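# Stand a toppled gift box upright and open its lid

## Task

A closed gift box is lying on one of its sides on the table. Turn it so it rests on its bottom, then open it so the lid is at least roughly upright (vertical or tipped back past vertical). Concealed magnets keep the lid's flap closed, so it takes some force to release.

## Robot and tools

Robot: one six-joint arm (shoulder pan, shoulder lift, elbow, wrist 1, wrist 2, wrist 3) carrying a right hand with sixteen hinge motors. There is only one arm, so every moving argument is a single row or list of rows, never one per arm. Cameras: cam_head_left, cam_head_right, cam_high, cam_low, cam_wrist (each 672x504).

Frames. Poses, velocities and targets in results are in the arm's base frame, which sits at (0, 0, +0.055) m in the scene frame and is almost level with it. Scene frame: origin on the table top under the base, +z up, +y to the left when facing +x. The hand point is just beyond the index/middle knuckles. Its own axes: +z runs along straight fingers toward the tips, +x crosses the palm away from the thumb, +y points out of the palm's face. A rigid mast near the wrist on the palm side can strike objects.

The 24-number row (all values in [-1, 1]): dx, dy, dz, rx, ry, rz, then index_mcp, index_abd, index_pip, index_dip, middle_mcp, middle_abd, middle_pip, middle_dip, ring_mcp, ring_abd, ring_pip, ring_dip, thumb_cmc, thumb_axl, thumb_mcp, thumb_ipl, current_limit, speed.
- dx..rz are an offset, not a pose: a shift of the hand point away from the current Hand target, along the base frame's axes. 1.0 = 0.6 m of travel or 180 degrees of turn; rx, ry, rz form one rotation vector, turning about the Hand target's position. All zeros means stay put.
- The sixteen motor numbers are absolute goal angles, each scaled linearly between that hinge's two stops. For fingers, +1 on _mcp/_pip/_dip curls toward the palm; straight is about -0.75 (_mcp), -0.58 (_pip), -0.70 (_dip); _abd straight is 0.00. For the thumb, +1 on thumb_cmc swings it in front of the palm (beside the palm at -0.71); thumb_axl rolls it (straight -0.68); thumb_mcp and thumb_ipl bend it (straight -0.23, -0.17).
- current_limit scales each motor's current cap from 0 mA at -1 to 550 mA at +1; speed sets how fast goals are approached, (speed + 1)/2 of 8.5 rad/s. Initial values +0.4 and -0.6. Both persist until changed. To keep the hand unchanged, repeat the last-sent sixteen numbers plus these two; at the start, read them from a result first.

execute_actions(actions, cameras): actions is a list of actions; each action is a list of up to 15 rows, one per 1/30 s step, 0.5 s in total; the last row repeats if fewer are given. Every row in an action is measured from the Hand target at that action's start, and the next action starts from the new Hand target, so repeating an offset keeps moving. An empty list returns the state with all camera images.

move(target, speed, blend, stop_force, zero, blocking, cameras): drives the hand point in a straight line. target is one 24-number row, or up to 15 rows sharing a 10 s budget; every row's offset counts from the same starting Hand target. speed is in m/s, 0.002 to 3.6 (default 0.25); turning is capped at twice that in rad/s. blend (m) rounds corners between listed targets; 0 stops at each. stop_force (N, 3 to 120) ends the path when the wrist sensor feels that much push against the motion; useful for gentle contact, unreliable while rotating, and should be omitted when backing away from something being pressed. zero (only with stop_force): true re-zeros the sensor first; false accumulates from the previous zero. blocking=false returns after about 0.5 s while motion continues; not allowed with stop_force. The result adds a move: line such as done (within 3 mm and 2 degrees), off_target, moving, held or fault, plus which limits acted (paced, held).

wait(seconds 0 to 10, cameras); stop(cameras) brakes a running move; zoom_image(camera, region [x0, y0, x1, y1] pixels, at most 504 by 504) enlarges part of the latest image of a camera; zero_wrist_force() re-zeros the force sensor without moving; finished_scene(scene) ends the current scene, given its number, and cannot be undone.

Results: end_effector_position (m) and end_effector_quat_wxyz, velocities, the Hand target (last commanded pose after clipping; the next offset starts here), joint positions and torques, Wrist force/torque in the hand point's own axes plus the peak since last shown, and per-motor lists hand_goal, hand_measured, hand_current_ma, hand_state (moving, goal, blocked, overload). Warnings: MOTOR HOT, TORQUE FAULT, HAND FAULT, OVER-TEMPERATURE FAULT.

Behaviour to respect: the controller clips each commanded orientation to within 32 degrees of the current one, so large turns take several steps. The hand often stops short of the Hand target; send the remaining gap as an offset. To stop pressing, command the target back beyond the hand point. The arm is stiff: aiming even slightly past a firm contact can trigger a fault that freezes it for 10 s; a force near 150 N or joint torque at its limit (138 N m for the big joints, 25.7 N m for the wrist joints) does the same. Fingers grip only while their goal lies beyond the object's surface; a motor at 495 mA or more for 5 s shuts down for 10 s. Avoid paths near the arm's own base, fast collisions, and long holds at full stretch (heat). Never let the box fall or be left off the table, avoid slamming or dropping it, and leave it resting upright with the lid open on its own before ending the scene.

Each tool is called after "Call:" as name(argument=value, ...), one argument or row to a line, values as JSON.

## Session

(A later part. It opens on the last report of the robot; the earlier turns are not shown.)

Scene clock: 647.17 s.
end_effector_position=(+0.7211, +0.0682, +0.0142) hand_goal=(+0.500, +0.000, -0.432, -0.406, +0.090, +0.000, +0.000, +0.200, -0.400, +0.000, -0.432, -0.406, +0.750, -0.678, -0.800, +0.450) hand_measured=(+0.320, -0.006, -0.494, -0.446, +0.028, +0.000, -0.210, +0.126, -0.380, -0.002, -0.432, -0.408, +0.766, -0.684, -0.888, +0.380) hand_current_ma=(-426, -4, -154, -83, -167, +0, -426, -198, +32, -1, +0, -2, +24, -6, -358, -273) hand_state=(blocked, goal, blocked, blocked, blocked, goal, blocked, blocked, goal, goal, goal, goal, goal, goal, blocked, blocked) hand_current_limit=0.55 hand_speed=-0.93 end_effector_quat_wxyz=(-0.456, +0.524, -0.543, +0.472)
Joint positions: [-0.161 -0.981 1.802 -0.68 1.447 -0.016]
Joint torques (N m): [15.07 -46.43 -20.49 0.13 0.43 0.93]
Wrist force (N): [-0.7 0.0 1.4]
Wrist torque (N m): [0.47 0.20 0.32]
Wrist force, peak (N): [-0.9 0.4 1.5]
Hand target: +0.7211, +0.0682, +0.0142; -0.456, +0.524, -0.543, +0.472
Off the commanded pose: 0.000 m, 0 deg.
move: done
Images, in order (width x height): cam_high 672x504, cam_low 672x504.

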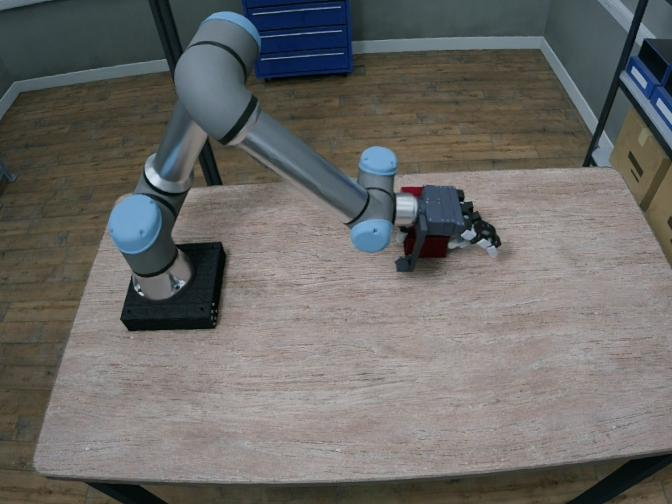

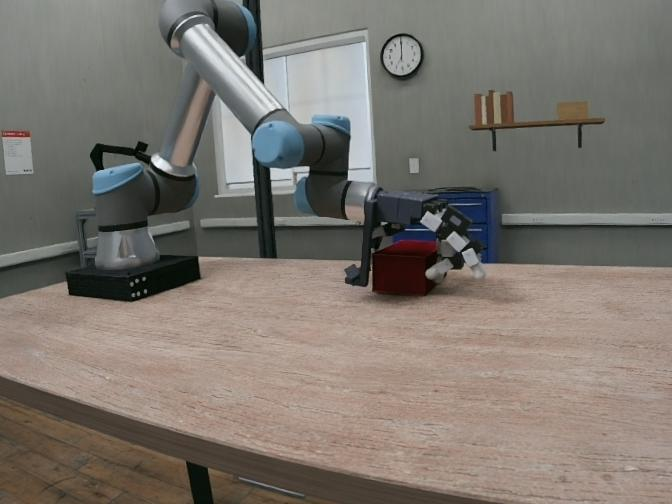

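Call:
move(
  target=[0,0,0,0,0,0,0.5,0,-0.431,-0.406,-0.1,0,-0.431,-0.406,-0.1,0,-0.431,-0.406,0.75,-0.678,-0.85,0.3,0.4,-0.85],
)

Call:
move(
  target=[0,0,-0.006,0,0,0,0.1,0,-0.431,-0.406,0.1,0,-0.431,-0.406,-0.1,0,-0.431,-0.406,0.75,-0.678,-0.95,-0.1,0.4,-0.85],
)

Call:
move(
  target=[0.02,-0.004,-0.002,0,0,0,0.1,0,-0.431,-0.406,0.1,0,-0.431,-0.406,-0.1,0,-0.431,-0.406,0.75,-0.678,-0.95,-0.1,0.4,-0.85],
  stop_force=4,
  speed=0.04,
)

Call:
move(
  target=[0,0,0,0,0,0,0.55,0,-0.431,-0.406,0.55,0,-0.431,-0.406,-0.1,0,-0.431,-0.406,0.75,-0.678,-0.9,0.1,0.38,-0.9],
  cameras=["cam_high","cam_low"],
)

Call:
zoom_image(
  camera="cam_low",
  region=[330, 200, 480, 310],
)

Call:
zoom_image(
  camera="cam_high",
  region=[360, 140, 500, 280],
)

Scene clock: 659.80 s.
end_effector_position=(+0.7211, +0.0682, +0.0142) hand_goal=(+0.500, +0.000, -0.432, -0.406, -0.100, +0.000, -0.432, -0.406, -0.100, +0.000, -0.432, -0.406, +0.750, -0.678, -0.850, +0.300) hand_measured=(+0.332, -0.008, -0.496, -0.446, -0.088, +0.000, -0.428, -0.404, -0.096, -0.002, -0.432, -0.408, +0.764, -0.684, -0.884, +0.292) hand_current_ma=(-385, -7, -155, -84, +16, +0, +4, +2, +3, -1, +0, -2, +18, -6, -92, -13) hand_state=(blocked, goal, blocked, blocked, goal, goal, goal, goal, goal, goal, goal, goal, goal, goal, blocked, goal) hand_current_limit=0.40 hand_speed=-0.85 end_effector_quat_wxyz=(-0.456, +0.524, -0.543, +0.472)
Joint positions: [-0.161 -0.981 1.802 -0.68 1.447 -0.016]
Joint torques (N m): [13.09 -36.89 -13.31 0.09 -0.88 -0.13]
Wrist force (N): [-0.8 0.8 1.1]
Wrist torque (N m): [0.56 0.22 0.23]
Wrist force, peak (N): [-1.0 1.2 1.7]
Hand target: +0.7211, +0.0682, +0.0142; -0.456, +0.524, -0.543, +0.472
Off the commanded pose: 0.000 m, 0 deg.
move: done

Scene clock: 661.07 s.
end_effector_position=(+0.7211, +0.0682, +0.0106) hand_goal=(+0.100, +0.000, -0.432, -0.406, +0.100, +0.000, -0.432, -0.406, -0.100, +0.000, -0.432, -0.406, +0.750, -0.678, -0.950, -0.100) hand_measured=(+0.110, -0.002, -0.434, -0.410, +0.102, +0.000, -0.428, -0.404, -0.096, -0.002, -0.432, -0.408, +0.752, -0.680, -0.940, -0.096) hand_current_ma=(+11, -1, -1, -2, +1, +0, +3, +2, +3, -1, +0, -2, +1, -1, +15, +5) hand_state=(goal, goal, goal, goal, goal, goal, goal, goal, goal, goal, goal, goal, goal, goal, goal, goal) hand_current_limit=0.40 hand_speed=-0.85 end_effector_quat_wxyz=(-0.456, +0.524, -0.543, +0.472)
Joint positions: [-0.161 -0.975 1.803 -0.688 1.447 -0.016]
Joint torques (N m): [12.2 -28.61 -8.09 -3.32 -0.99 -0.68]
Wrist force (N): [-0.9 -0.5 1.1]
Wrist torque (N m): [0.38 0.22 0.23]
Wrist force, peak (N): [-0.7 0.9 1.5]
Hand target: +0.7211, +0.0682, +0.0106; -0.456, +0.524, -0.543, +0.472
Off the commanded pose: 0.000 m, 0 deg.
move: done

Scene clock: 662.43 s.
end_effector_position=(+0.7331, +0.0658, +0.0094) hand_goal=(+0.100, +0.000, -0.432, -0.406, +0.100, +0.000, -0.432, -0.406, -0.100, +0.000, -0.432, -0.406, +0.750, -0.678, -0.950, -0.100) hand_measured=(+0.108, -0.002, -0.434, -0.410, +0.102, +0.000, -0.428, -0.404, -0.096, -0.002, -0.432, -0.408, +0.752, -0.680, -0.940, -0.096) hand_current_ma=(+11, -1, -1, -2, +1, +0, +3, +2, +3, -1, +0, -2, +1, -1, +15, +5) hand_state=(goal, goal, goal, goal, goal, goal, goal, goal, goal, goal, goal, goal, goal, goal, goal, goal) hand_current_limit=0.40 hand_speed=-0.85 end_effector_quat_wxyz=(-0.456, +0.524, -0.543, +0.472)
Joint positions: [-0.162 -0.953 1.766 -0.673 1.446 -0.016]
Joint torques (N m): [-13.5 -30.4 -26.25 0.42 -2.3 -1.53]
Wrist force (N): [-0.8 -0.5 1.1]
Wrist torque (N m): [0.36 0.21 0.24]
Wrist force, peak (N): [-0.8 -0.6 1.3]
Hand target: +0.7331, +0.0658, +0.0094; -0.456, +0.524, -0.543, +0.472
Off the commanded pose: 0.000 m, 0 deg.
move: done

Scene clock: 664.00 s.
end_effector_position=(+0.7331, +0.0658, +0.0094) hand_goal=(+0.550, +0.000, -0.432, -0.406, +0.550, +0.000, -0.432, -0.406, -0.100, +0.000, -0.432, -0.406, +0.750, -0.678, -0.900, +0.100) hand_measured=(+0.434, -0.002, -0.466, -0.428, +0.442, +0.000, -0.468, -0.424, -0.096, -0.002, -0.432, -0.408, +0.752, -0.680, -0.938, +0.078) hand_current_ma=(-379, -1, -66, -35, -365, +0, -71, -25, +3, -1, +0, -2, +1, -2, -113, -53) hand_state=(blocked, goal, blocked, blocked, blocked, goal, blocked, goal, goal, goal, goal, goal, goal, goal, blocked, blocked) hand_current_limit=0.38 hand_speed=-0.90 end_effector_quat_wxyz=(-0.456, +0.524, -0.543, +0.472)
Joint positions: [-0.162 -0.953 1.766 -0.673 1.446 -0.016]
Joint torques (N m): [-13.82 -29.16 -19.21 -0.57 -2.19 -1.39]
Wrist force (N): [-0.9 0.3 1.7]
Wrist torque (N m): [0.55 0.24 0.22]
Wrist force, peak (N): [-0.6 -4.4 1.6]
Hand target: +0.7331, +0.0658, +0.0094; -0.456, +0.524, -0.543, +0.472
Off the commanded pose: 0.000 m, 0 deg.
move: done
Images, in order (width x height): cam_high 672x504, cam_low 672x504.

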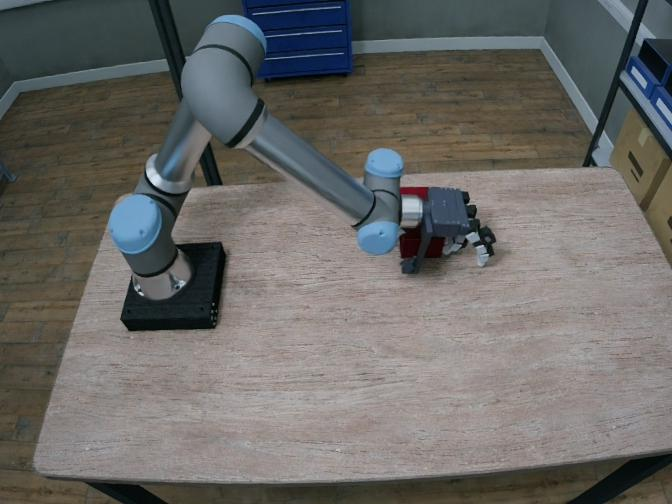

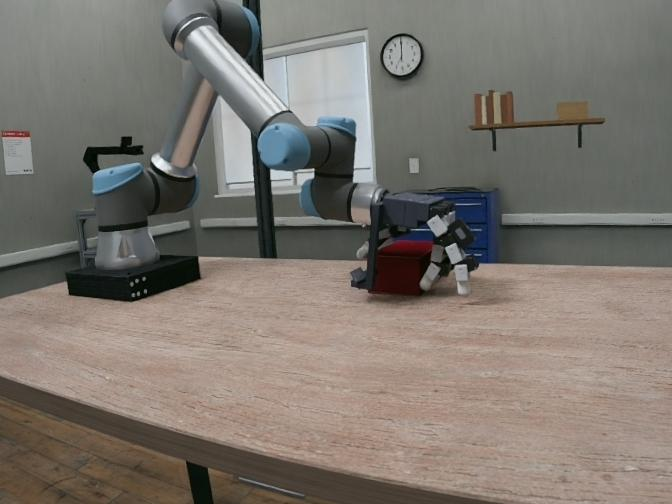

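Scaled by 3.360 from the camera's 672x504 image, which has a finer 960x720 frame.

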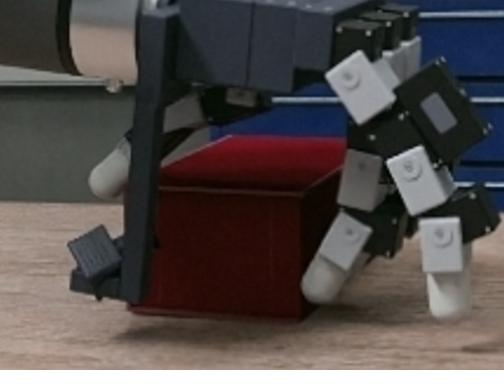

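Scaled by 3.600 from the camera's 672x504 image, which has a finer 960x720 frame.

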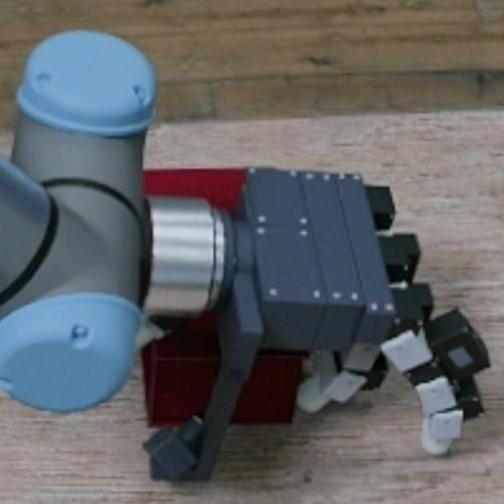

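Call:
move(
  target=[0,0,0.003,0,0,0,0.55,0,-0.431,-0.406,0.6,0,-0.431,-0.406,-0.1,0,-0.431,-0.406,0.75,-0.678,-0.87,0.25,0.42,-0.9],
)

Call:
move(
  target=[0,0,0,0,0,0,0.32,0,-0.27,-0.06,0.6,0,-0.431,-0.406,-0.1,0,-0.431,-0.406,0.75,-0.678,-0.87,0.25,0.45,-0.92],
)

Call:
move(
  target=[0,0,0,0,0,0,0.18,0,-0.05,0.24,0.6,0,-0.431,-0.406,-0.1,0,-0.431,-0.406,0.75,-0.678,-0.87,0.25,0.55,-0.92],
  cameras=["cam_low"],
)

Call:
zoom_image(
  camera="cam_low",
  region=[330, 200, 480, 310],
)

Scene clock: 670.73 s.
end_effector_position=(+0.7331, +0.0658, +0.0112) hand_goal=(+0.550, +0.000, -0.432, -0.406, +0.600, +0.000, -0.432, -0.406, -0.100, +0.000, -0.432, -0.406, +0.750, -0.678, -0.870, +0.250) hand_measured=(+0.434, -0.002, -0.484, -0.442, +0.444, +0.000, -0.492, -0.434, -0.096, -0.002, -0.432, -0.408, +0.758, -0.682, -0.942, +0.156) hand_current_ma=(-390, -1, -117, -72, -391, +0, -146, -49, +3, -1, +0, -2, +9, -5, -274, -389) hand_state=(blocked, goal, blocked, blocked, blocked, goal, blocked, blocked, goal, goal, goal, goal, goal, goal, blocked, blocked) hand_current_limit=0.42 hand_speed=-0.90 end_effector_quat_wxyz=(-0.456, +0.524, -0.543, +0.472)
Joint positions: [-0.162 -0.956 1.765 -0.669 1.446 -0.016]
Joint torques (N m): [-11.36 -54.29 -25.61 0.2 -1.68 -1.51]
Wrist force (N): [-0.6 1.0 1.1]
Wrist torque (N m): [0.59 0.17 0.22]
Wrist force, peak (N): [-0.6 -1.8 0.5]
Hand target: +0.7331, +0.0658, +0.0112; -0.456, +0.524, -0.543, +0.472
Off the commanded pose: 0.000 m, 0 deg.
move: done

Scene clock: 672.20 s.
end_effector_position=(+0.7331, +0.0658, +0.0112) hand_goal=(+0.320, +0.000, -0.270, -0.060, +0.600, +0.000, -0.432, -0.406, -0.100, +0.000, -0.432, -0.406, +0.750, -0.678, -0.870, +0.250) hand_measured=(+0.272, -0.002, -0.332, -0.122, +0.444, +0.000, -0.494, -0.434, -0.096, -0.002, -0.432, -0.408, +0.758, -0.682, -0.944, +0.162) hand_current_ma=(-118, -1, -149, -155, -399, +0, -154, -50, +3, -1, +0, -2, +9, -5, -280, -375) hand_state=(blocked, goal, blocked, blocked, blocked, goal, blocked, blocked, goal, goal, goal, goal, goal, goal, blocked, blocked) hand_current_limit=0.45 hand_speed=-0.92 end_effector_quat_wxyz=(-0.456, +0.524, -0.543, +0.472)
Joint positions: [-0.162 -0.956 1.765 -0.669 1.446 -0.016]
Joint torques (N m): [-9.69 -51.39 -23.97 0.31 -1.78 -1.43]
Wrist force (N): [-0.8 -1.5 1.0]
Wrist torque (N m): [0.43 0.19 0.17]
Wrist force, peak (N): [-0.9 -2.4 0.3]
Hand target: +0.7331, +0.0658, +0.0112; -0.456, +0.524, -0.543, +0.472
Off the commanded pose: 0.000 m, 0 deg.
move: done

Scene clock: 673.50 s.
end_effector_position=(+0.7331, +0.0658, +0.0112) hand_goal=(+0.180, +0.000, -0.050, +0.240, +0.600, +0.000, -0.432, -0.406, -0.100, +0.000, -0.432, -0.406, +0.750, -0.678, -0.870, +0.250) hand_measured=(+0.126, -0.002, -0.136, +0.172, +0.444, +0.000, -0.494, -0.434, -0.096, -0.002, -0.432, -0.408, +0.758, -0.682, -0.944, +0.162) hand_current_ma=(-133, -1, -243, -173, -426, +0, -154, -50, +3, -1, +0, -2, +9, -5, -280, -375) hand_state=(blocked, goal, blocked, blocked, blocked, goal, blocked, blocked, goal, goal, goal, goal, goal, goal, blocked, blocked) hand_current_limit=0.55 hand_speed=-0.92 end_effector_quat_wxyz=(-0.456, +0.524, -0.543, +0.472)
Joint positions: [-0.162 -0.956 1.765 -0.669 1.446 -0.016]
Joint torques (N m): [-9.33 -49.13 -22.36 0.21 -1.41 -1.37]
Wrist force (N): [-0.9 -0.3 1.2]
Wrist torque (N m): [0.51 0.22 0.16]
Wrist force, peak (N): [-0.8 -2.5 -0.1]
Hand target: +0.7331, +0.0658, +0.0112; -0.456, +0.524, -0.543, +0.472
Off the commanded pose: 0.000 m, 0 deg.
move: done
Images, in order (width x height): cam_low 672x504.

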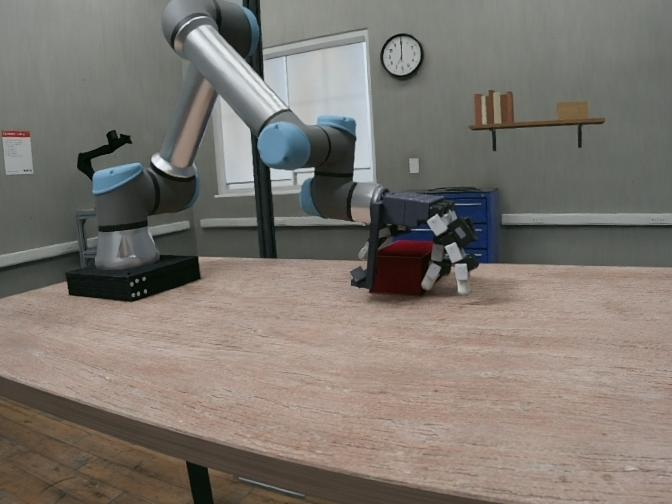

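Scaled by 3.360 from the camera's 672x504 image, which has a finer 960x720 frame.

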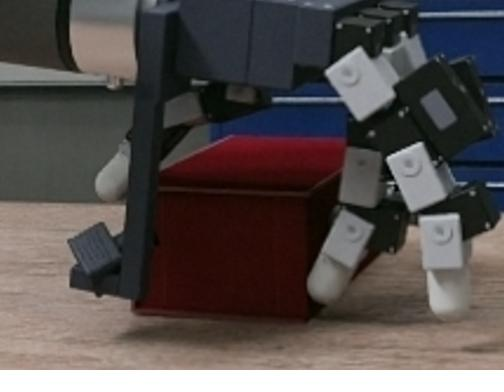

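Call:
move(
  target=[0,0,0,0,0,0,-0.1,0,-0.431,-0.406,0.6,0,-0.431,-0.406,-0.1,0,-0.431,-0.406,0.75,-0.678,-0.87,0.25,0.5,-0.8],
)

Call:
move(
  target=[0,0,0,0,0,0,0.6,0,-0.5,-0.45,0.6,0,-0.431,-0.406,-0.1,0,-0.431,-0.406,0.75,-0.678,-0.87,0.25,0.5,-0.85],
)

Call:
move(
  target=[0,0,0,0,0,0,0.5,0,-0.1,0.2,0.6,0,-0.431,-0.406,-0.1,0,-0.431,-0.406,0.75,-0.678,-0.87,0.25,0.75,-0.85],
)

Call:
move(
  target=[0,0,0,0,0,0,0.3,0,0.0,0.4,0.6,0,-0.431,-0.406,-0.1,0,-0.431,-0.406,0.75,-0.678,-0.87,0.25,0.75,-0.9],
  cameras=["cam_low"],
)

Call:
zoom_image(
  camera="cam_low",
  region=[330, 200, 480, 310],
)

Scene clock: 688.80 s.
end_effector_position=(+0.7331, +0.0658, +0.0112) hand_goal=(-0.100, +0.000, -0.432, -0.406, +0.600, +0.000, -0.432, -0.406, -0.100, +0.000, -0.432, -0.406, +0.750, -0.678, -0.870, +0.250) hand_measured=(-0.088, -0.002, -0.428, -0.402, +0.444, +0.002, -0.498, -0.434, -0.096, -0.002, -0.432, -0.408, +0.746, -0.678, -0.944, +0.168) hand_current_ma=(+17, -1, +4, +2, -413, +1, -162, -50, +3, -1, +0, -2, -2, +0, -280, -338) hand_state=(goal, goal, goal, goal, blocked, goal, blocked, blocked, goal, goal, goal, goal, goal, goal, blocked, blocked) hand_current_limit=0.50 hand_speed=-0.80 end_effector_quat_wxyz=(-0.456, +0.524, -0.543, +0.472)
Joint positions: [-0.162 -0.956 1.765 -0.669 1.446 -0.016]
Joint torques (N m): [-8.38 -36.85 -15.64 -0.11 -1.53 -1.39]
Wrist force (N): [-1.2 -5.4 -0.3]
Wrist torque (N m): [0.09 0.20 0.15]
Wrist force, peak (N): [-1.0 -5.7 -0.3]
Hand target: +0.7331, +0.0658, +0.0112; -0.456, +0.524, -0.543, +0.472
Off the commanded pose: 0.000 m, 0 deg.
move: done

Scene clock: 690.37 s.
end_effector_position=(+0.7331, +0.0658, +0.0112) hand_goal=(+0.600, +0.000, -0.500, -0.450, +0.600, +0.000, -0.432, -0.406, -0.100, +0.000, -0.432, -0.406, +0.750, -0.678, -0.870, +0.250) hand_measured=(+0.450, -0.002, -0.528, -0.458, +0.444, +0.002, -0.498, -0.434, -0.096, -0.002, -0.432, -0.408, +0.746, -0.678, -0.944, +0.168) hand_current_ma=(-412, -1, -51, -9, -412, +1, -162, -50, +3, -1, +0, -2, -3, +0, -280, -338) hand_state=(blocked, goal, blocked, goal, blocked, goal, blocked, blocked, goal, goal, goal, goal, goal, goal, blocked, blocked) hand_current_limit=0.50 hand_speed=-0.85 end_effector_quat_wxyz=(-0.456, +0.524, -0.543, +0.472)
Joint positions: [-0.162 -0.956 1.765 -0.669 1.446 -0.016]
Joint torques (N m): [-6.51 -33.24 -15.12 0.11 -1.26 -1.41]
Wrist force (N): [-1.0 -7.4 2.4]
Wrist torque (N m): [0.24 0.27 0.28]
Wrist force, peak (N): [-1.0 -7.8 2.3]
Hand target: +0.7331, +0.0658, +0.0112; -0.456, +0.524, -0.543, +0.472
Off the commanded pose: 0.000 m, 0 deg.
move: done

Scene clock: 691.67 s.
end_effector_position=(+0.7331, +0.0658, +0.0112) hand_goal=(+0.500, +0.000, -0.100, +0.200, +0.600, +0.000, -0.432, -0.406, -0.100, +0.000, -0.432, -0.406, +0.750, -0.678, -0.870, +0.250) hand_measured=(+0.380, -0.004, -0.476, -0.178, +0.444, -0.006, -0.498, -0.434, -0.096, -0.002, -0.432, -0.408, +0.772, -0.690, -0.952, +0.168) hand_current_ma=(-423, -3, -481, -481, -481, -5, -162, -50, +3, -1, +0, -2, +34, -18, -319, -338) hand_state=(blocked, goal, blocked, blocked, blocked, goal, blocked, blocked, goal, goal, goal, goal, blocked, goal, blocked, blocked) hand_current_limit=0.75 hand_speed=-0.85 end_effector_quat_wxyz=(-0.456, +0.524, -0.543, +0.472)
Joint positions: [-0.162 -0.956 1.765 -0.669 1.446 -0.016]
Joint torques (N m): [-5.08 -33 -13 -0.13 -1.15 -1.52]
Wrist force (N): [-0.5 1.2 1.2]
Wrist torque (N m): [0.64 0.20 0.19]
Wrist force, peak (N): [-1.0 -7.5 2.1]
Hand target: +0.7331, +0.0658, +0.0112; -0.456, +0.524, -0.543, +0.472
Off the commanded pose: 0.000 m, 0 deg.
move: done

Scene clock: 693.23 s.
end_effector_position=(+0.7331, +0.0658, +0.0112) hand_goal=(+0.300, +0.000, +0.000, +0.400, +0.600, +0.000, -0.432, -0.406, -0.100, +0.000, -0.432, -0.406, +0.750, -0.678, -0.870, +0.250) hand_measured=(+0.200, -0.004, -0.286, +0.284, +0.444, -0.008, -0.498, -0.434, -0.096, -0.002, -0.432, -0.408, +0.772, -0.690, -0.952, +0.168) hand_current_ma=(-322, -2, -481, -367, -481, -8, -162, -50, +3, -1, +0, -2, +34, -18, -319, -338) hand_state=(blocked, goal, blocked, blocked, blocked, goal, blocked, blocked, goal, goal, goal, goal, blocked, goal, blocked, blocked) hand_current_limit=0.75 hand_speed=-0.90 end_effector_quat_wxyz=(-0.456, +0.524, -0.543, +0.472)
Joint positions: [-0.162 -0.956 1.765 -0.669 1.446 -0.016]
Joint torques (N m): [-6.2 -33.47 -9.94 -0.2 -0.94 -1.38]
Wrist force (N): [-0.8 1.5 1.3]
Wrist torque (N m): [0.61 0.22 0.16]
Wrist force, peak (N): [-0.8 1.8 1.3]
Hand target: +0.7331, +0.0658, +0.0112; -0.456, +0.524, -0.543, +0.472
Off the commanded pose: 0.000 m, 0 deg.
move: done
Images, in order (width x height): cam_low 672x504.

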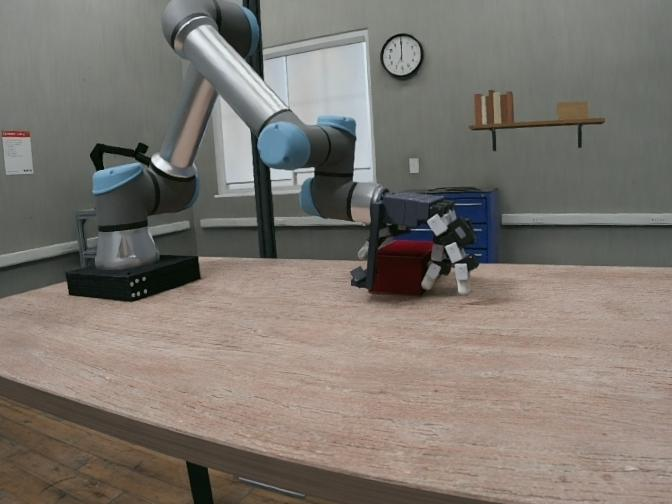

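Scaled by 3.360 from the camera's 672x504 image, which has a finer 960x720 frame.

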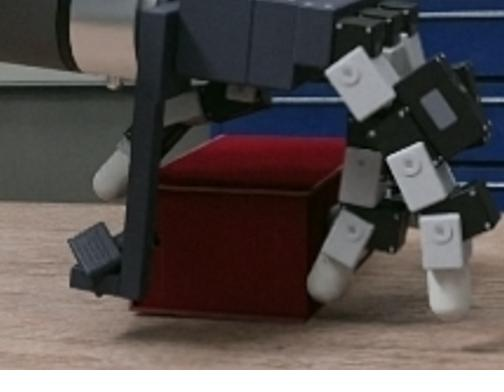

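Call:
move(
  target=[0,0,0,0,0,0,-0.1,0,-0.431,-0.406,0.6,0,-0.431,-0.406,-0.1,0,-0.431,-0.406,0.75,-0.678,-0.87,0.25,0.5,-0.8],
)

Call:
move(
  target=[0,0,-0.003,0,0,0,0.65,0,-0.5,-0.45,0.6,0,-0.431,-0.406,-0.1,0,-0.431,-0.406,0.75,-0.678,-0.82,0.35,0.5,-0.85],
)

Call:
move(
  target=[0,0,0,0,0,0,0.7,0,-0.2,0.1,0.6,0,-0.431,-0.406,-0.1,0,-0.431,-0.406,0.75,-0.678,-0.82,0.35,0.78,-0.85],
)

Call:
move(
  target=[0,0,0,0,0,0,0.7,0,0.1,0.5,0.6,0,-0.431,-0.406,-0.1,0,-0.431,-0.406,0.75,-0.678,-0.82,0.35,0.78,-0.85],
)

Call:
move(
  target=[0,0,0,0,0,0,0.42,0,0.15,0.5,0.6,0,-0.431,-0.406,-0.1,0,-0.431,-0.406,0.75,-0.678,-0.82,0.35,0.78,-0.9],
  cameras=["cam_low","cam_high"],
)

Call:
zoom_image(
  camera="cam_low",
  region=[330, 200, 480, 310],
)

Scene clock: 713.30 s.
end_effector_position=(+0.7331, +0.0658, +0.0112) hand_goal=(-0.100, +0.000, -0.432, -0.406, +0.600, +0.000, -0.432, -0.406, -0.100, +0.000, -0.432, -0.406, +0.750, -0.678, -0.870, +0.250) hand_measured=(-0.088, -0.002, -0.428, -0.402, +0.444, +0.000, -0.498, -0.434, -0.096, -0.002, -0.432, -0.408, +0.748, -0.678, -0.952, +0.178) hand_current_ma=(+17, -1, +3, +2, -413, +0, -163, -50, +3, -1, +0, -2, -2, +0, -319, -290) hand_state=(goal, goal, goal, goal, blocked, goal, blocked, blocked, goal, goal, goal, goal, goal, goal, blocked, blocked) hand_current_limit=0.50 hand_speed=-0.80 end_effector_quat_wxyz=(-0.456, +0.524, -0.543, +0.472)
Joint positions: [-0.162 -0.956 1.765 -0.669 1.446 -0.016]
Joint torques (N m): [-1.59 -32.77 -11.89 -0.27 -0.67 -1.33]
Wrist force (N): [-1.0 -3.6 0.0]
Wrist torque (N m): [0.25 0.17 0.21]
Wrist force, peak (N): [-1.0 -4.3 0.2]
Hand target: +0.7331, +0.0658, +0.0112; -0.456, +0.524, -0.543, +0.472
Off the commanded pose: 0.000 m, 0 deg.
move: done

Scene clock: 714.87 s.
end_effector_position=(+0.7331, +0.0658, +0.0094) hand_goal=(+0.650, +0.000, -0.500, -0.450, +0.600, +0.000, -0.432, -0.406, -0.100, +0.000, -0.432, -0.406, +0.750, -0.678, -0.820, +0.350) hand_measured=(+0.450, -0.002, -0.528, -0.458, +0.444, +0.002, -0.498, -0.432, -0.096, -0.002, -0.432, -0.408, +0.744, -0.678, -0.956, +0.190) hand_current_ma=(-412, -1, -51, -9, -413, +1, -169, -47, +3, -1, +0, -2, -5, +0, -413, -412) hand_state=(blocked, goal, blocked, goal, blocked, goal, blocked, blocked, goal, goal, goal, goal, goal, goal, blocked, blocked) hand_current_limit=0.50 hand_speed=-0.85 end_effector_quat_wxyz=(-0.456, +0.524, -0.543, +0.472)
Joint positions: [-0.162 -0.953 1.766 -0.673 1.446 -0.016]
Joint torques (N m): [-1.97 -23.7 -4.77 0.43 -0.6 -1.44]
Wrist force (N): [-1.5 -14.4 0.5]
Wrist torque (N m): [-0.30 0.32 0.15]
Wrist force, peak (N): [-1.3 -14.5 0.2]
Hand target: +0.7331, +0.0658, +0.0094; -0.456, +0.524, -0.543, +0.472
Off the commanded pose: 0.000 m, 0 deg.
move: done

Scene clock: 715.53 s.
end_effector_position=(+0.7331, +0.0658, +0.0094) hand_goal=(+0.700, +0.000, -0.200, +0.100, +0.600, +0.000, -0.432, -0.406, -0.100, +0.000, -0.432, -0.406, +0.750, -0.678, -0.820, +0.350) hand_measured=(+0.450, -0.002, -0.526, -0.386, +0.444, +0.002, -0.498, -0.432, -0.096, -0.002, -0.432, -0.408, +0.768, -0.688, -0.956, +0.190) hand_current_ma=(-489, -1, -490, -489, -490, +1, -169, -47, +3, -1, +0, -2, +26, -14, -490, -490) hand_state=(blocked, goal, blocked, blocked, blocked, goal, blocked, blocked, goal, goal, goal, goal, goal, goal, blocked, blocked) hand_current_limit=0.78 hand_speed=-0.85 end_effector_quat_wxyz=(-0.456, +0.524, -0.543, +0.472)
Joint positions: [-0.162 -0.953 1.766 -0.673 1.446 -0.016]
Joint torques (N m): [-1.82 -29.53 -5.12 1.49 -0.47 -1.52]
Wrist force (N): [-0.7 -6.1 1.5]
Wrist torque (N m): [0.23 0.23 0.00]
Wrist force, peak (N): [-1.2 -14.3 0.5]
Hand target: +0.7331, +0.0658, +0.0094; -0.456, +0.524, -0.543, +0.472
Off the commanded pose: 0.000 m, 0 deg.
move: done

Scene clock: 716.03 s.
end_effector_position=(+0.7331, +0.0658, +0.0094) hand_goal=(+0.700, +0.000, +0.100, +0.500, +0.600, +0.000, -0.432, -0.406, -0.100, +0.000, -0.432, -0.406, +0.750, -0.678, -0.820, +0.350) hand_measured=(+0.450, -0.002, -0.526, -0.386, +0.444, +0.002, -0.498, -0.432, -0.096, -0.002, -0.432, -0.408, +0.768, -0.688, -0.956, +0.190) hand_current_ma=(-489, -1, -490, -489, -490, +1, -169, -47, +3, -1, +0, -2, +26, -14, -490, -490) hand_state=(blocked, goal, blocked, blocked, blocked, goal, blocked, blocked, goal, goal, goal, goal, goal, goal, blocked, blocked) hand_current_limit=0.78 hand_speed=-0.85 end_effector_quat_wxyz=(-0.456, +0.524, -0.543, +0.472)
Joint positions: [-0.162 -0.953 1.766 -0.673 1.446 -0.016]
Joint torques (N m): [-2.26 -33.64 -7.14 1.49 -0.16 -1.56]
Wrist force (N): [-0.5 -6.6 1.3]
Wrist torque (N m): [0.22 0.22 -0.01]
Wrist force, peak (N): [-0.5 -6.9 1.3]
Hand target: +0.7331, +0.0658, +0.0094; -0.456, +0.524, -0.543, +0.472
Off the commanded pose: 0.000 m, 0 deg.
move: done

Scene clock: 717.67 s.
end_effector_position=(+0.7331, +0.0658, +0.0094) hand_goal=(+0.420, +0.000, +0.150, +0.500, +0.600, +0.000, -0.432, -0.406, -0.100, +0.000, -0.432, -0.406, +0.750, -0.678, -0.820, +0.350) hand_measured=(+0.300, -0.002, -0.416, +0.004, +0.444, +0.002, -0.498, -0.432, -0.096, -0.002, -0.432, -0.408, +0.768, -0.688, -0.956, +0.190) hand_current_ma=(-417, -1, -490, -489, -489, +1, -169, -47, +3, -1, +0, -2, +26, -14, -490, -490) hand_state=(blocked, goal, blocked, blocked, blocked, goal, blocked, blocked, goal, goal, goal, goal, goal, goal, blocked, blocked) hand_current_limit=0.78 hand_speed=-0.90 end_effector_quat_wxyz=(-0.456, +0.524, -0.543, +0.472)
Joint positions: [-0.162 -0.953 1.766 -0.673 1.446 -0.016]
Joint torques (N m): [-1.22 -43.56 -9.43 0.1 -0.18 -1.39]
Wrist force (N): [-0.1 -6.3 0.9]
Wrist torque (N m): [0.23 0.19 -0.02]
Wrist force, peak (N): [-0.3 -8.9 -0.3]
Hand target: +0.7331, +0.0658, +0.0094; -0.456, +0.524, -0.543, +0.472
Off the commanded pose: 0.000 m, 0 deg.
move: done
Images, in order (width x height): cam_high 672x504, cam_low 672x504.

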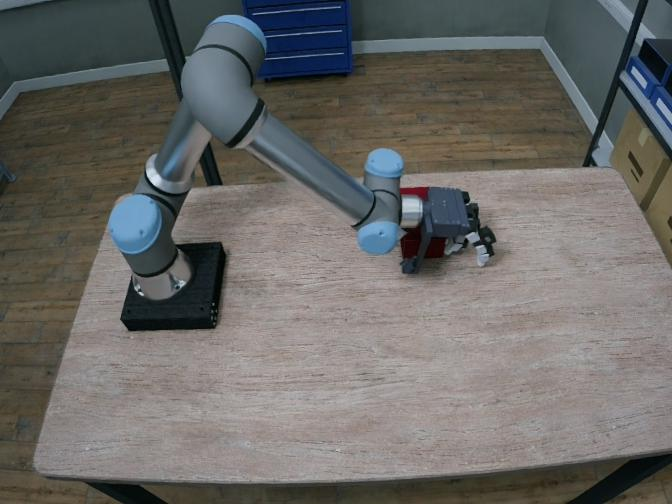

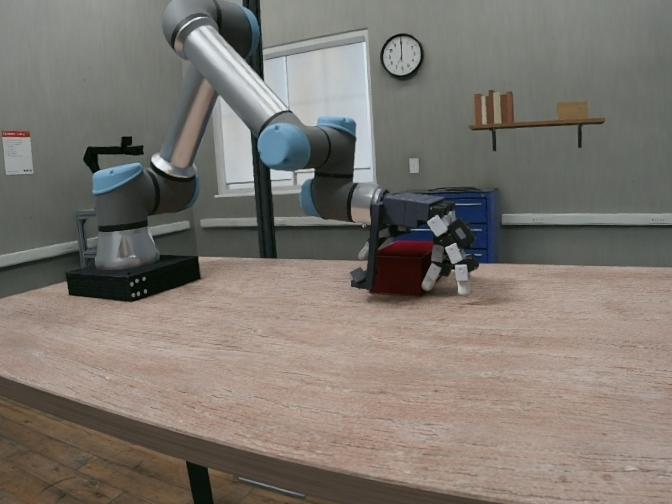

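Scaled by 3.360 from the camera's 672x504 image, which has a finer 960x720 frame.

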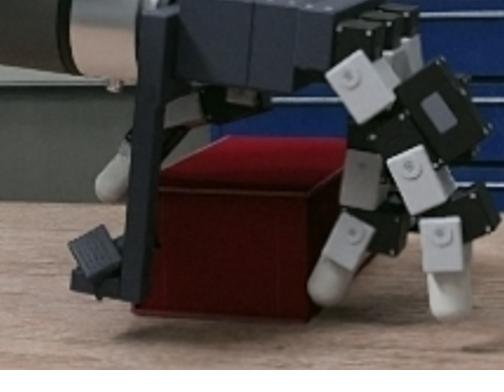

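Call:
wait(
  seconds=0.1,
  cameras=["cam_high","cam_low","cam_head_left"],
)

Call:
zoom_image(
  camera="cam_low",
  region=[300, 130, 500, 310],
)

Scene clock: 739.20 s.
end_effector_position=(+0.7331, +0.0658, +0.0094) hand_goal=(+0.420, +0.000, +0.150, +0.500, +0.600, +0.000, -0.432, -0.406, -0.100, +0.000, -0.432, -0.406, +0.750, -0.678, -0.820, +0.350) hand_measured=(+0.300, -0.002, -0.416, +0.006, +0.444, +0.002, -0.498, -0.432, -0.096, -0.002, -0.432, -0.408, +0.768, -0.688, -0.956, +0.190) hand_current_ma=(-419, -1, -489, -489, -490, +1, -169, -47, +3, -1, +0, -2, +26, -14, -490, -490) hand_state=(blocked, goal, blocked, blocked, blocked, goal, blocked, blocked, goal, goal, goal, goal, goal, goal, blocked, blocked) hand_current_limit=0.78 hand_speed=-0.90 end_effector_quat_wxyz=(-0.456, +0.524, -0.543, +0.472)
Joint positions: [-0.162 -0.953 1.766 -0.673 1.446 -0.016]
Joint torques (N m): [0.86 -45.13 -11.53 -1.02 -0.36 -1.41]
Wrist force (N): [-0.1 -6.4 1.3]
Wrist torque (N m): [0.21 0.20 -0.02]
Wrist force, peak (N): [0.0 -6.8 1.2]
Hand target: +0.7331, +0.0658, +0.0094; -0.456, +0.524, -0.543, +0.472
Off the commanded pose: 0.000 m, 0 deg.
wait: 0.10 s; at rest from the start
Images, in order (width x height): cam_head_left 672x504, cam_high 672x504, cam_low 672x504.

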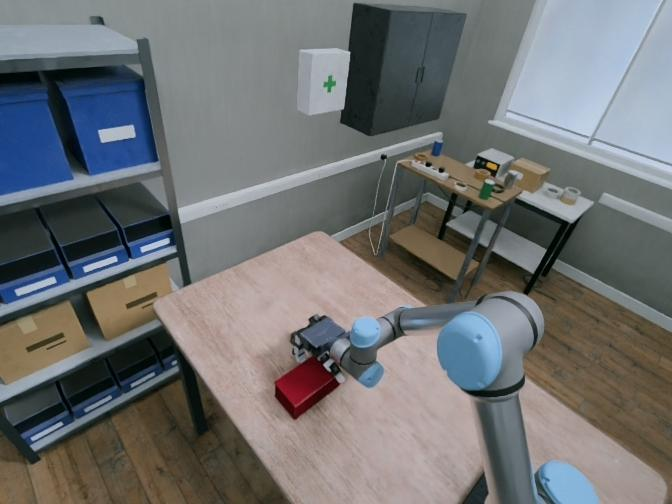

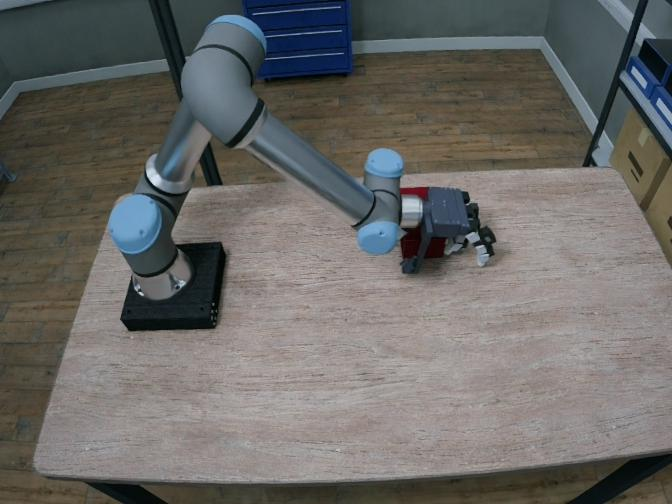

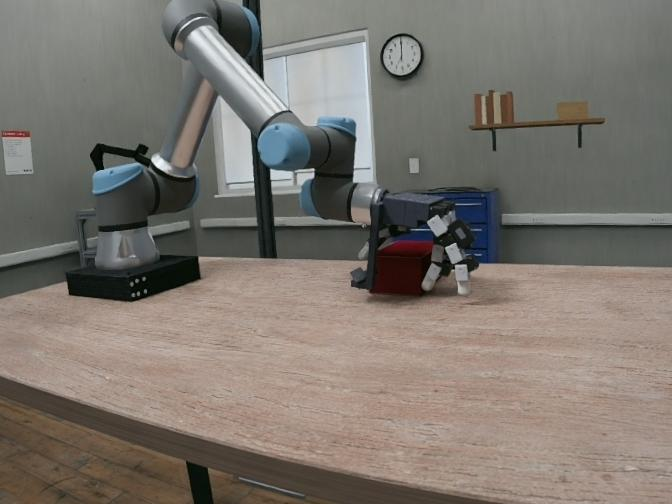

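Scaled by 2.520 from the camera's 672x504 image, which has a finer 960x720 frame.

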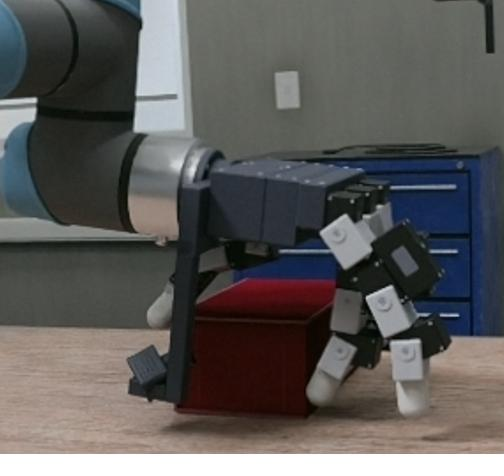

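Call:
execute_actions(
  actions=[
    [[0,0,0,0,0,0,0.25,0,0.25,0.6,0.55,0,-0.431,-0.406,-0.1,0,-0.431,-0.406,0.75,-0.678,-0.82,0.35,0.7,-0.9]],
    [[0,0,0,0,0,0,0.25,0,0.25,0.6,0.55,0,-0.431,-0.406,-0.1,0,-0.431,-0.406,0.75,-0.678,-0.82,0.35,0.7,-0.9]],
  ],
  cameras=["cam_low"],
)

Call:
zoom_image(
  camera="cam_low",
  region=[300, 130, 500, 310],
)

Call:
execute_actions(
  actions=[
    [[0,0,0,0,0,0,0.1,0,0.35,0.6,0.55,0,-0.431,-0.406,-0.1,0,-0.431,-0.406,0.75,-0.678,-0.82,0.35,0.7,-0.9]],
    [[0,0,0,0,0,0,0.1,0,0.35,0.6,0.55,0,-0.431,-0.406,-0.1,0,-0.431,-0.406,0.75,-0.678,-0.82,0.35,0.7,-0.9]],
  ],
  cameras=["cam_low"],
)

Call:
zoom_image(
  camera="cam_low",
  region=[300, 130, 500, 310],
)

Scene clock: 745.23 s.
end_effector_position=(+0.7331, +0.0658, +0.0094) hand_goal=(+0.250, +0.000, +0.250, +0.600, +0.550, +0.000, -0.432, -0.406, -0.100, +0.000, -0.432, -0.406, +0.750, -0.678, -0.820, +0.350) hand_measured=(+0.160, -0.002, -0.246, +0.506, +0.444, +0.002, -0.498, -0.432, -0.096, -0.002, -0.432, -0.408, +0.768, -0.688, -0.956, +0.190) hand_current_ma=(-281, -1, -467, -275, -356, +1, -169, -47, +3, -1, +0, -2, +26, -14, -467, -467) hand_state=(blocked, goal, blocked, blocked, blocked, goal, blocked, blocked, goal, goal, goal, goal, goal, goal, blocked, blocked) hand_current_limit=0.70 hand_speed=-0.90 end_effector_quat_wxyz=(-0.456, +0.524, -0.543, +0.472)
Joint positions: [-0.162 -0.953 1.766 -0.673 1.446 -0.016]
Joint torques (N m): [2.57 -43.55 -17.28 -1.18 0.47 -1.44]
Wrist force (N): [-0.2 -6.1 0.7]
Wrist torque (N m): [0.17 0.20 -0.02]
Wrist force, peak (N): [-0.4 -8.6 -0.6]
Hand target: +0.7331, +0.0658, +0.0094; -0.456, +0.524, -0.543, +0.472
Off the commanded pose: 0.000 m, 0 deg.
Images, in order (width x height): cam_low 672x504.

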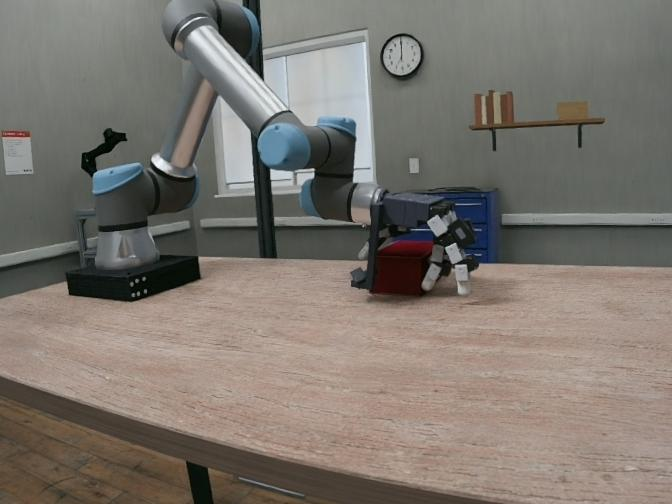

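Scaled by 2.520 from the camera's 672x504 image, which has a finer 960x720 frame.

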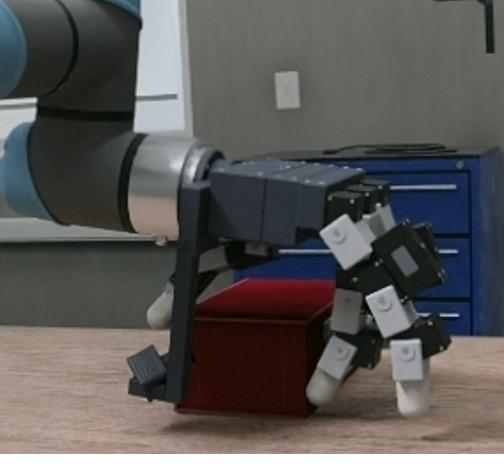

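Scene clock: 746.87 s.
end_effector_position=(+0.7331, +0.0658, +0.0094) hand_goal=(+0.100, +0.000, +0.350, +0.600, +0.550, +0.000, -0.432, -0.406, -0.100, +0.000, -0.432, -0.406, +0.750, -0.678, -0.820, +0.350) hand_measured=(+0.096, -0.002, +0.330, +0.596, +0.444, +0.004, -0.498, -0.432, -0.096, -0.002, -0.432, -0.408, +0.740, -0.676, -0.958, +0.190) hand_current_ma=(-3, -1, -30, -3, -356, +2, -169, -44, +3, -1, +0, -2, -13, +2, -468, -467) hand_state=(goal, goal, goal, goal, blocked, goal, blocked, blocked, goal, goal, goal, goal, goal, goal, blocked, blocked) hand_current_limit=0.70 hand_speed=-0.90 end_effector_quat_wxyz=(-0.456, +0.524, -0.543, +0.472)
Joint positions: [-0.162 -0.953 1.766 -0.673 1.446 -0.016]
Joint torques (N m): [4.73 -44.37 -17.59 -1.13 0.44 -1.39]
Wrist force (N): [-1.8 -13.8 -2.3]
Wrist torque (N m): [-0.50 0.26 -0.02]
Wrist force, peak (N): [-1.6 -14.0 -2.0]
Hand target: +0.7331, +0.0658, +0.0094; -0.456, +0.524, -0.543, +0.472
Off the commanded pose: 0.000 m, 0 deg.
Images, in order (width x height): cam_low 672x504.

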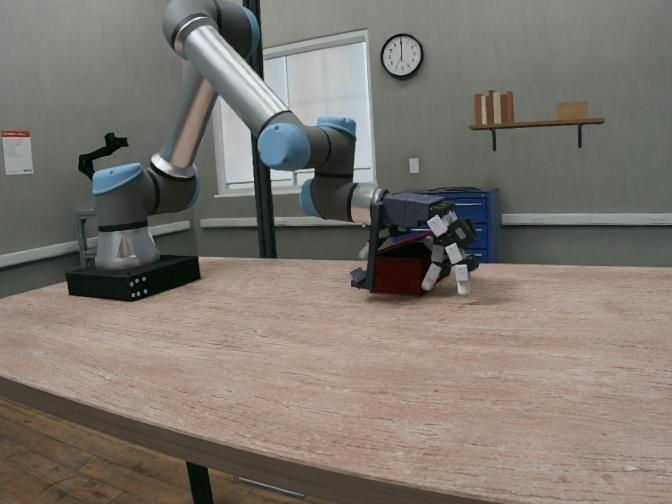

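Scaled by 2.520 from the camera's 672x504 image, which has a finer 960x720 frame.

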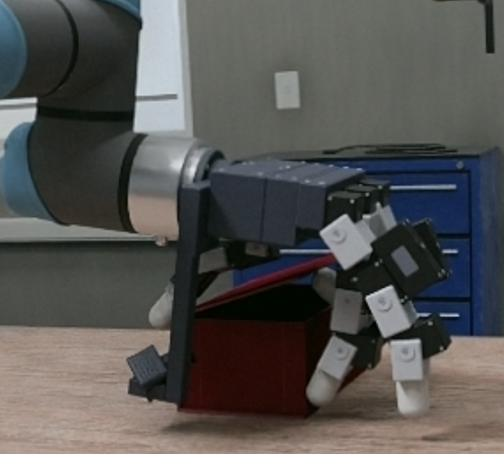

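Call:
execute_actions(
  actions=[
    [[0,0,0.007,0,0,0,0.0,0,0.38,0.58,0.52,0,-0.431,-0.406,-0.1,0,-0.431,-0.406,0.75,-0.678,-0.82,0.35,0.55,-0.93]],
    [[0,0,0,0,0,0,-0.1,0,0.42,0.56,0.52,0,-0.431,-0.406,-0.1,0,-0.431,-0.406,0.75,-0.678,-0.82,0.35,0.55,-0.93]],
    [[0,0,0,0,0,0,-0.18,0,0.46,0.56,0.52,0,-0.431,-0.406,-0.1,0,-0.431,-0.406,0.75,-0.678,-0.82,0.35,0.55,-0.93]],
  ],
  cameras=["cam_low","cam_high"],
)

Call:
zoom_image(
  camera="cam_low",
  region=[300, 130, 500, 310],
)

Scene clock: 755.47 s.
end_effector_position=(+0.7331, +0.0658, +0.0136) hand_goal=(-0.180, +0.000, +0.460, +0.560, +0.520, +0.000, -0.432, -0.406, -0.100, +0.000, -0.432, -0.406, +0.750, -0.678, -0.820, +0.350) hand_measured=(-0.174, -0.002, +0.456, +0.560, +0.412, +0.010, -0.512, -0.446, -0.096, -0.002, -0.432, -0.408, +0.740, -0.676, -0.952, +0.290) hand_current_ma=(+6, -1, -4, +0, -366, +9, -217, -82, +4, -1, +0, -2, -12, +3, -426, -217) hand_state=(goal, goal, goal, goal, blocked, goal, blocked, blocked, goal, goal, goal, goal, goal, goal, blocked, blocked) hand_current_limit=0.55 hand_speed=-0.93 end_effector_quat_wxyz=(-0.456, +0.524, -0.543, +0.472)
Joint positions: [-0.162 -0.96 1.764 -0.664 1.446 -0.016]
Joint torques (N m): [7.03 -53.91 -23.79 -0.16 1.11 -1.23]
Wrist force (N): [-0.8 0.7 1.1]
Wrist torque (N m): [0.54 0.18 0.28]
Wrist force, peak (N): [-1.8 -14.1 -2.3]
Hand target: +0.7331, +0.0658, +0.0136; -0.456, +0.524, -0.543, +0.472
Off the commanded pose: 0.000 m, 0 deg.
Images, in order (width x height): cam_high 672x504, cam_low 672x504.

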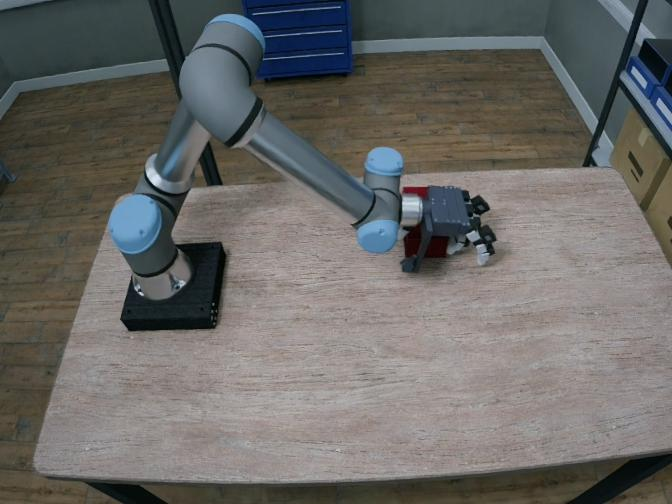

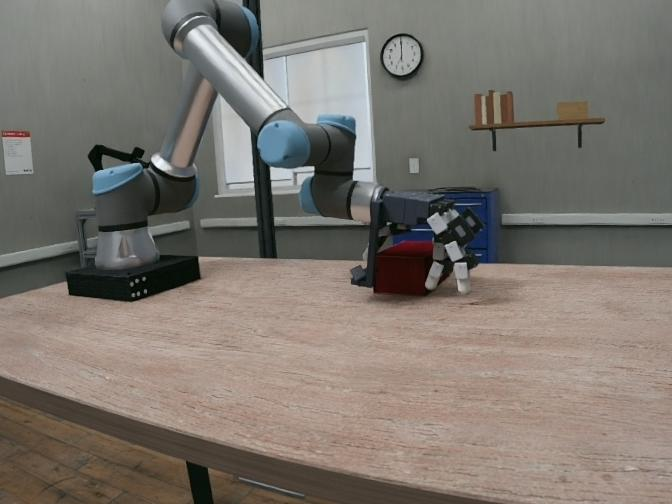

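Scaled by 2.520 from the camera's 672x504 image, which has a finer 960x720 frame.

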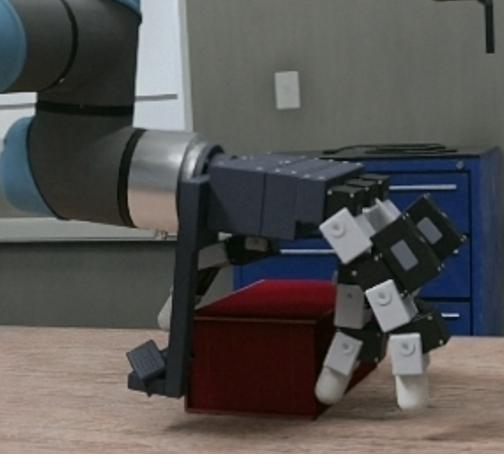

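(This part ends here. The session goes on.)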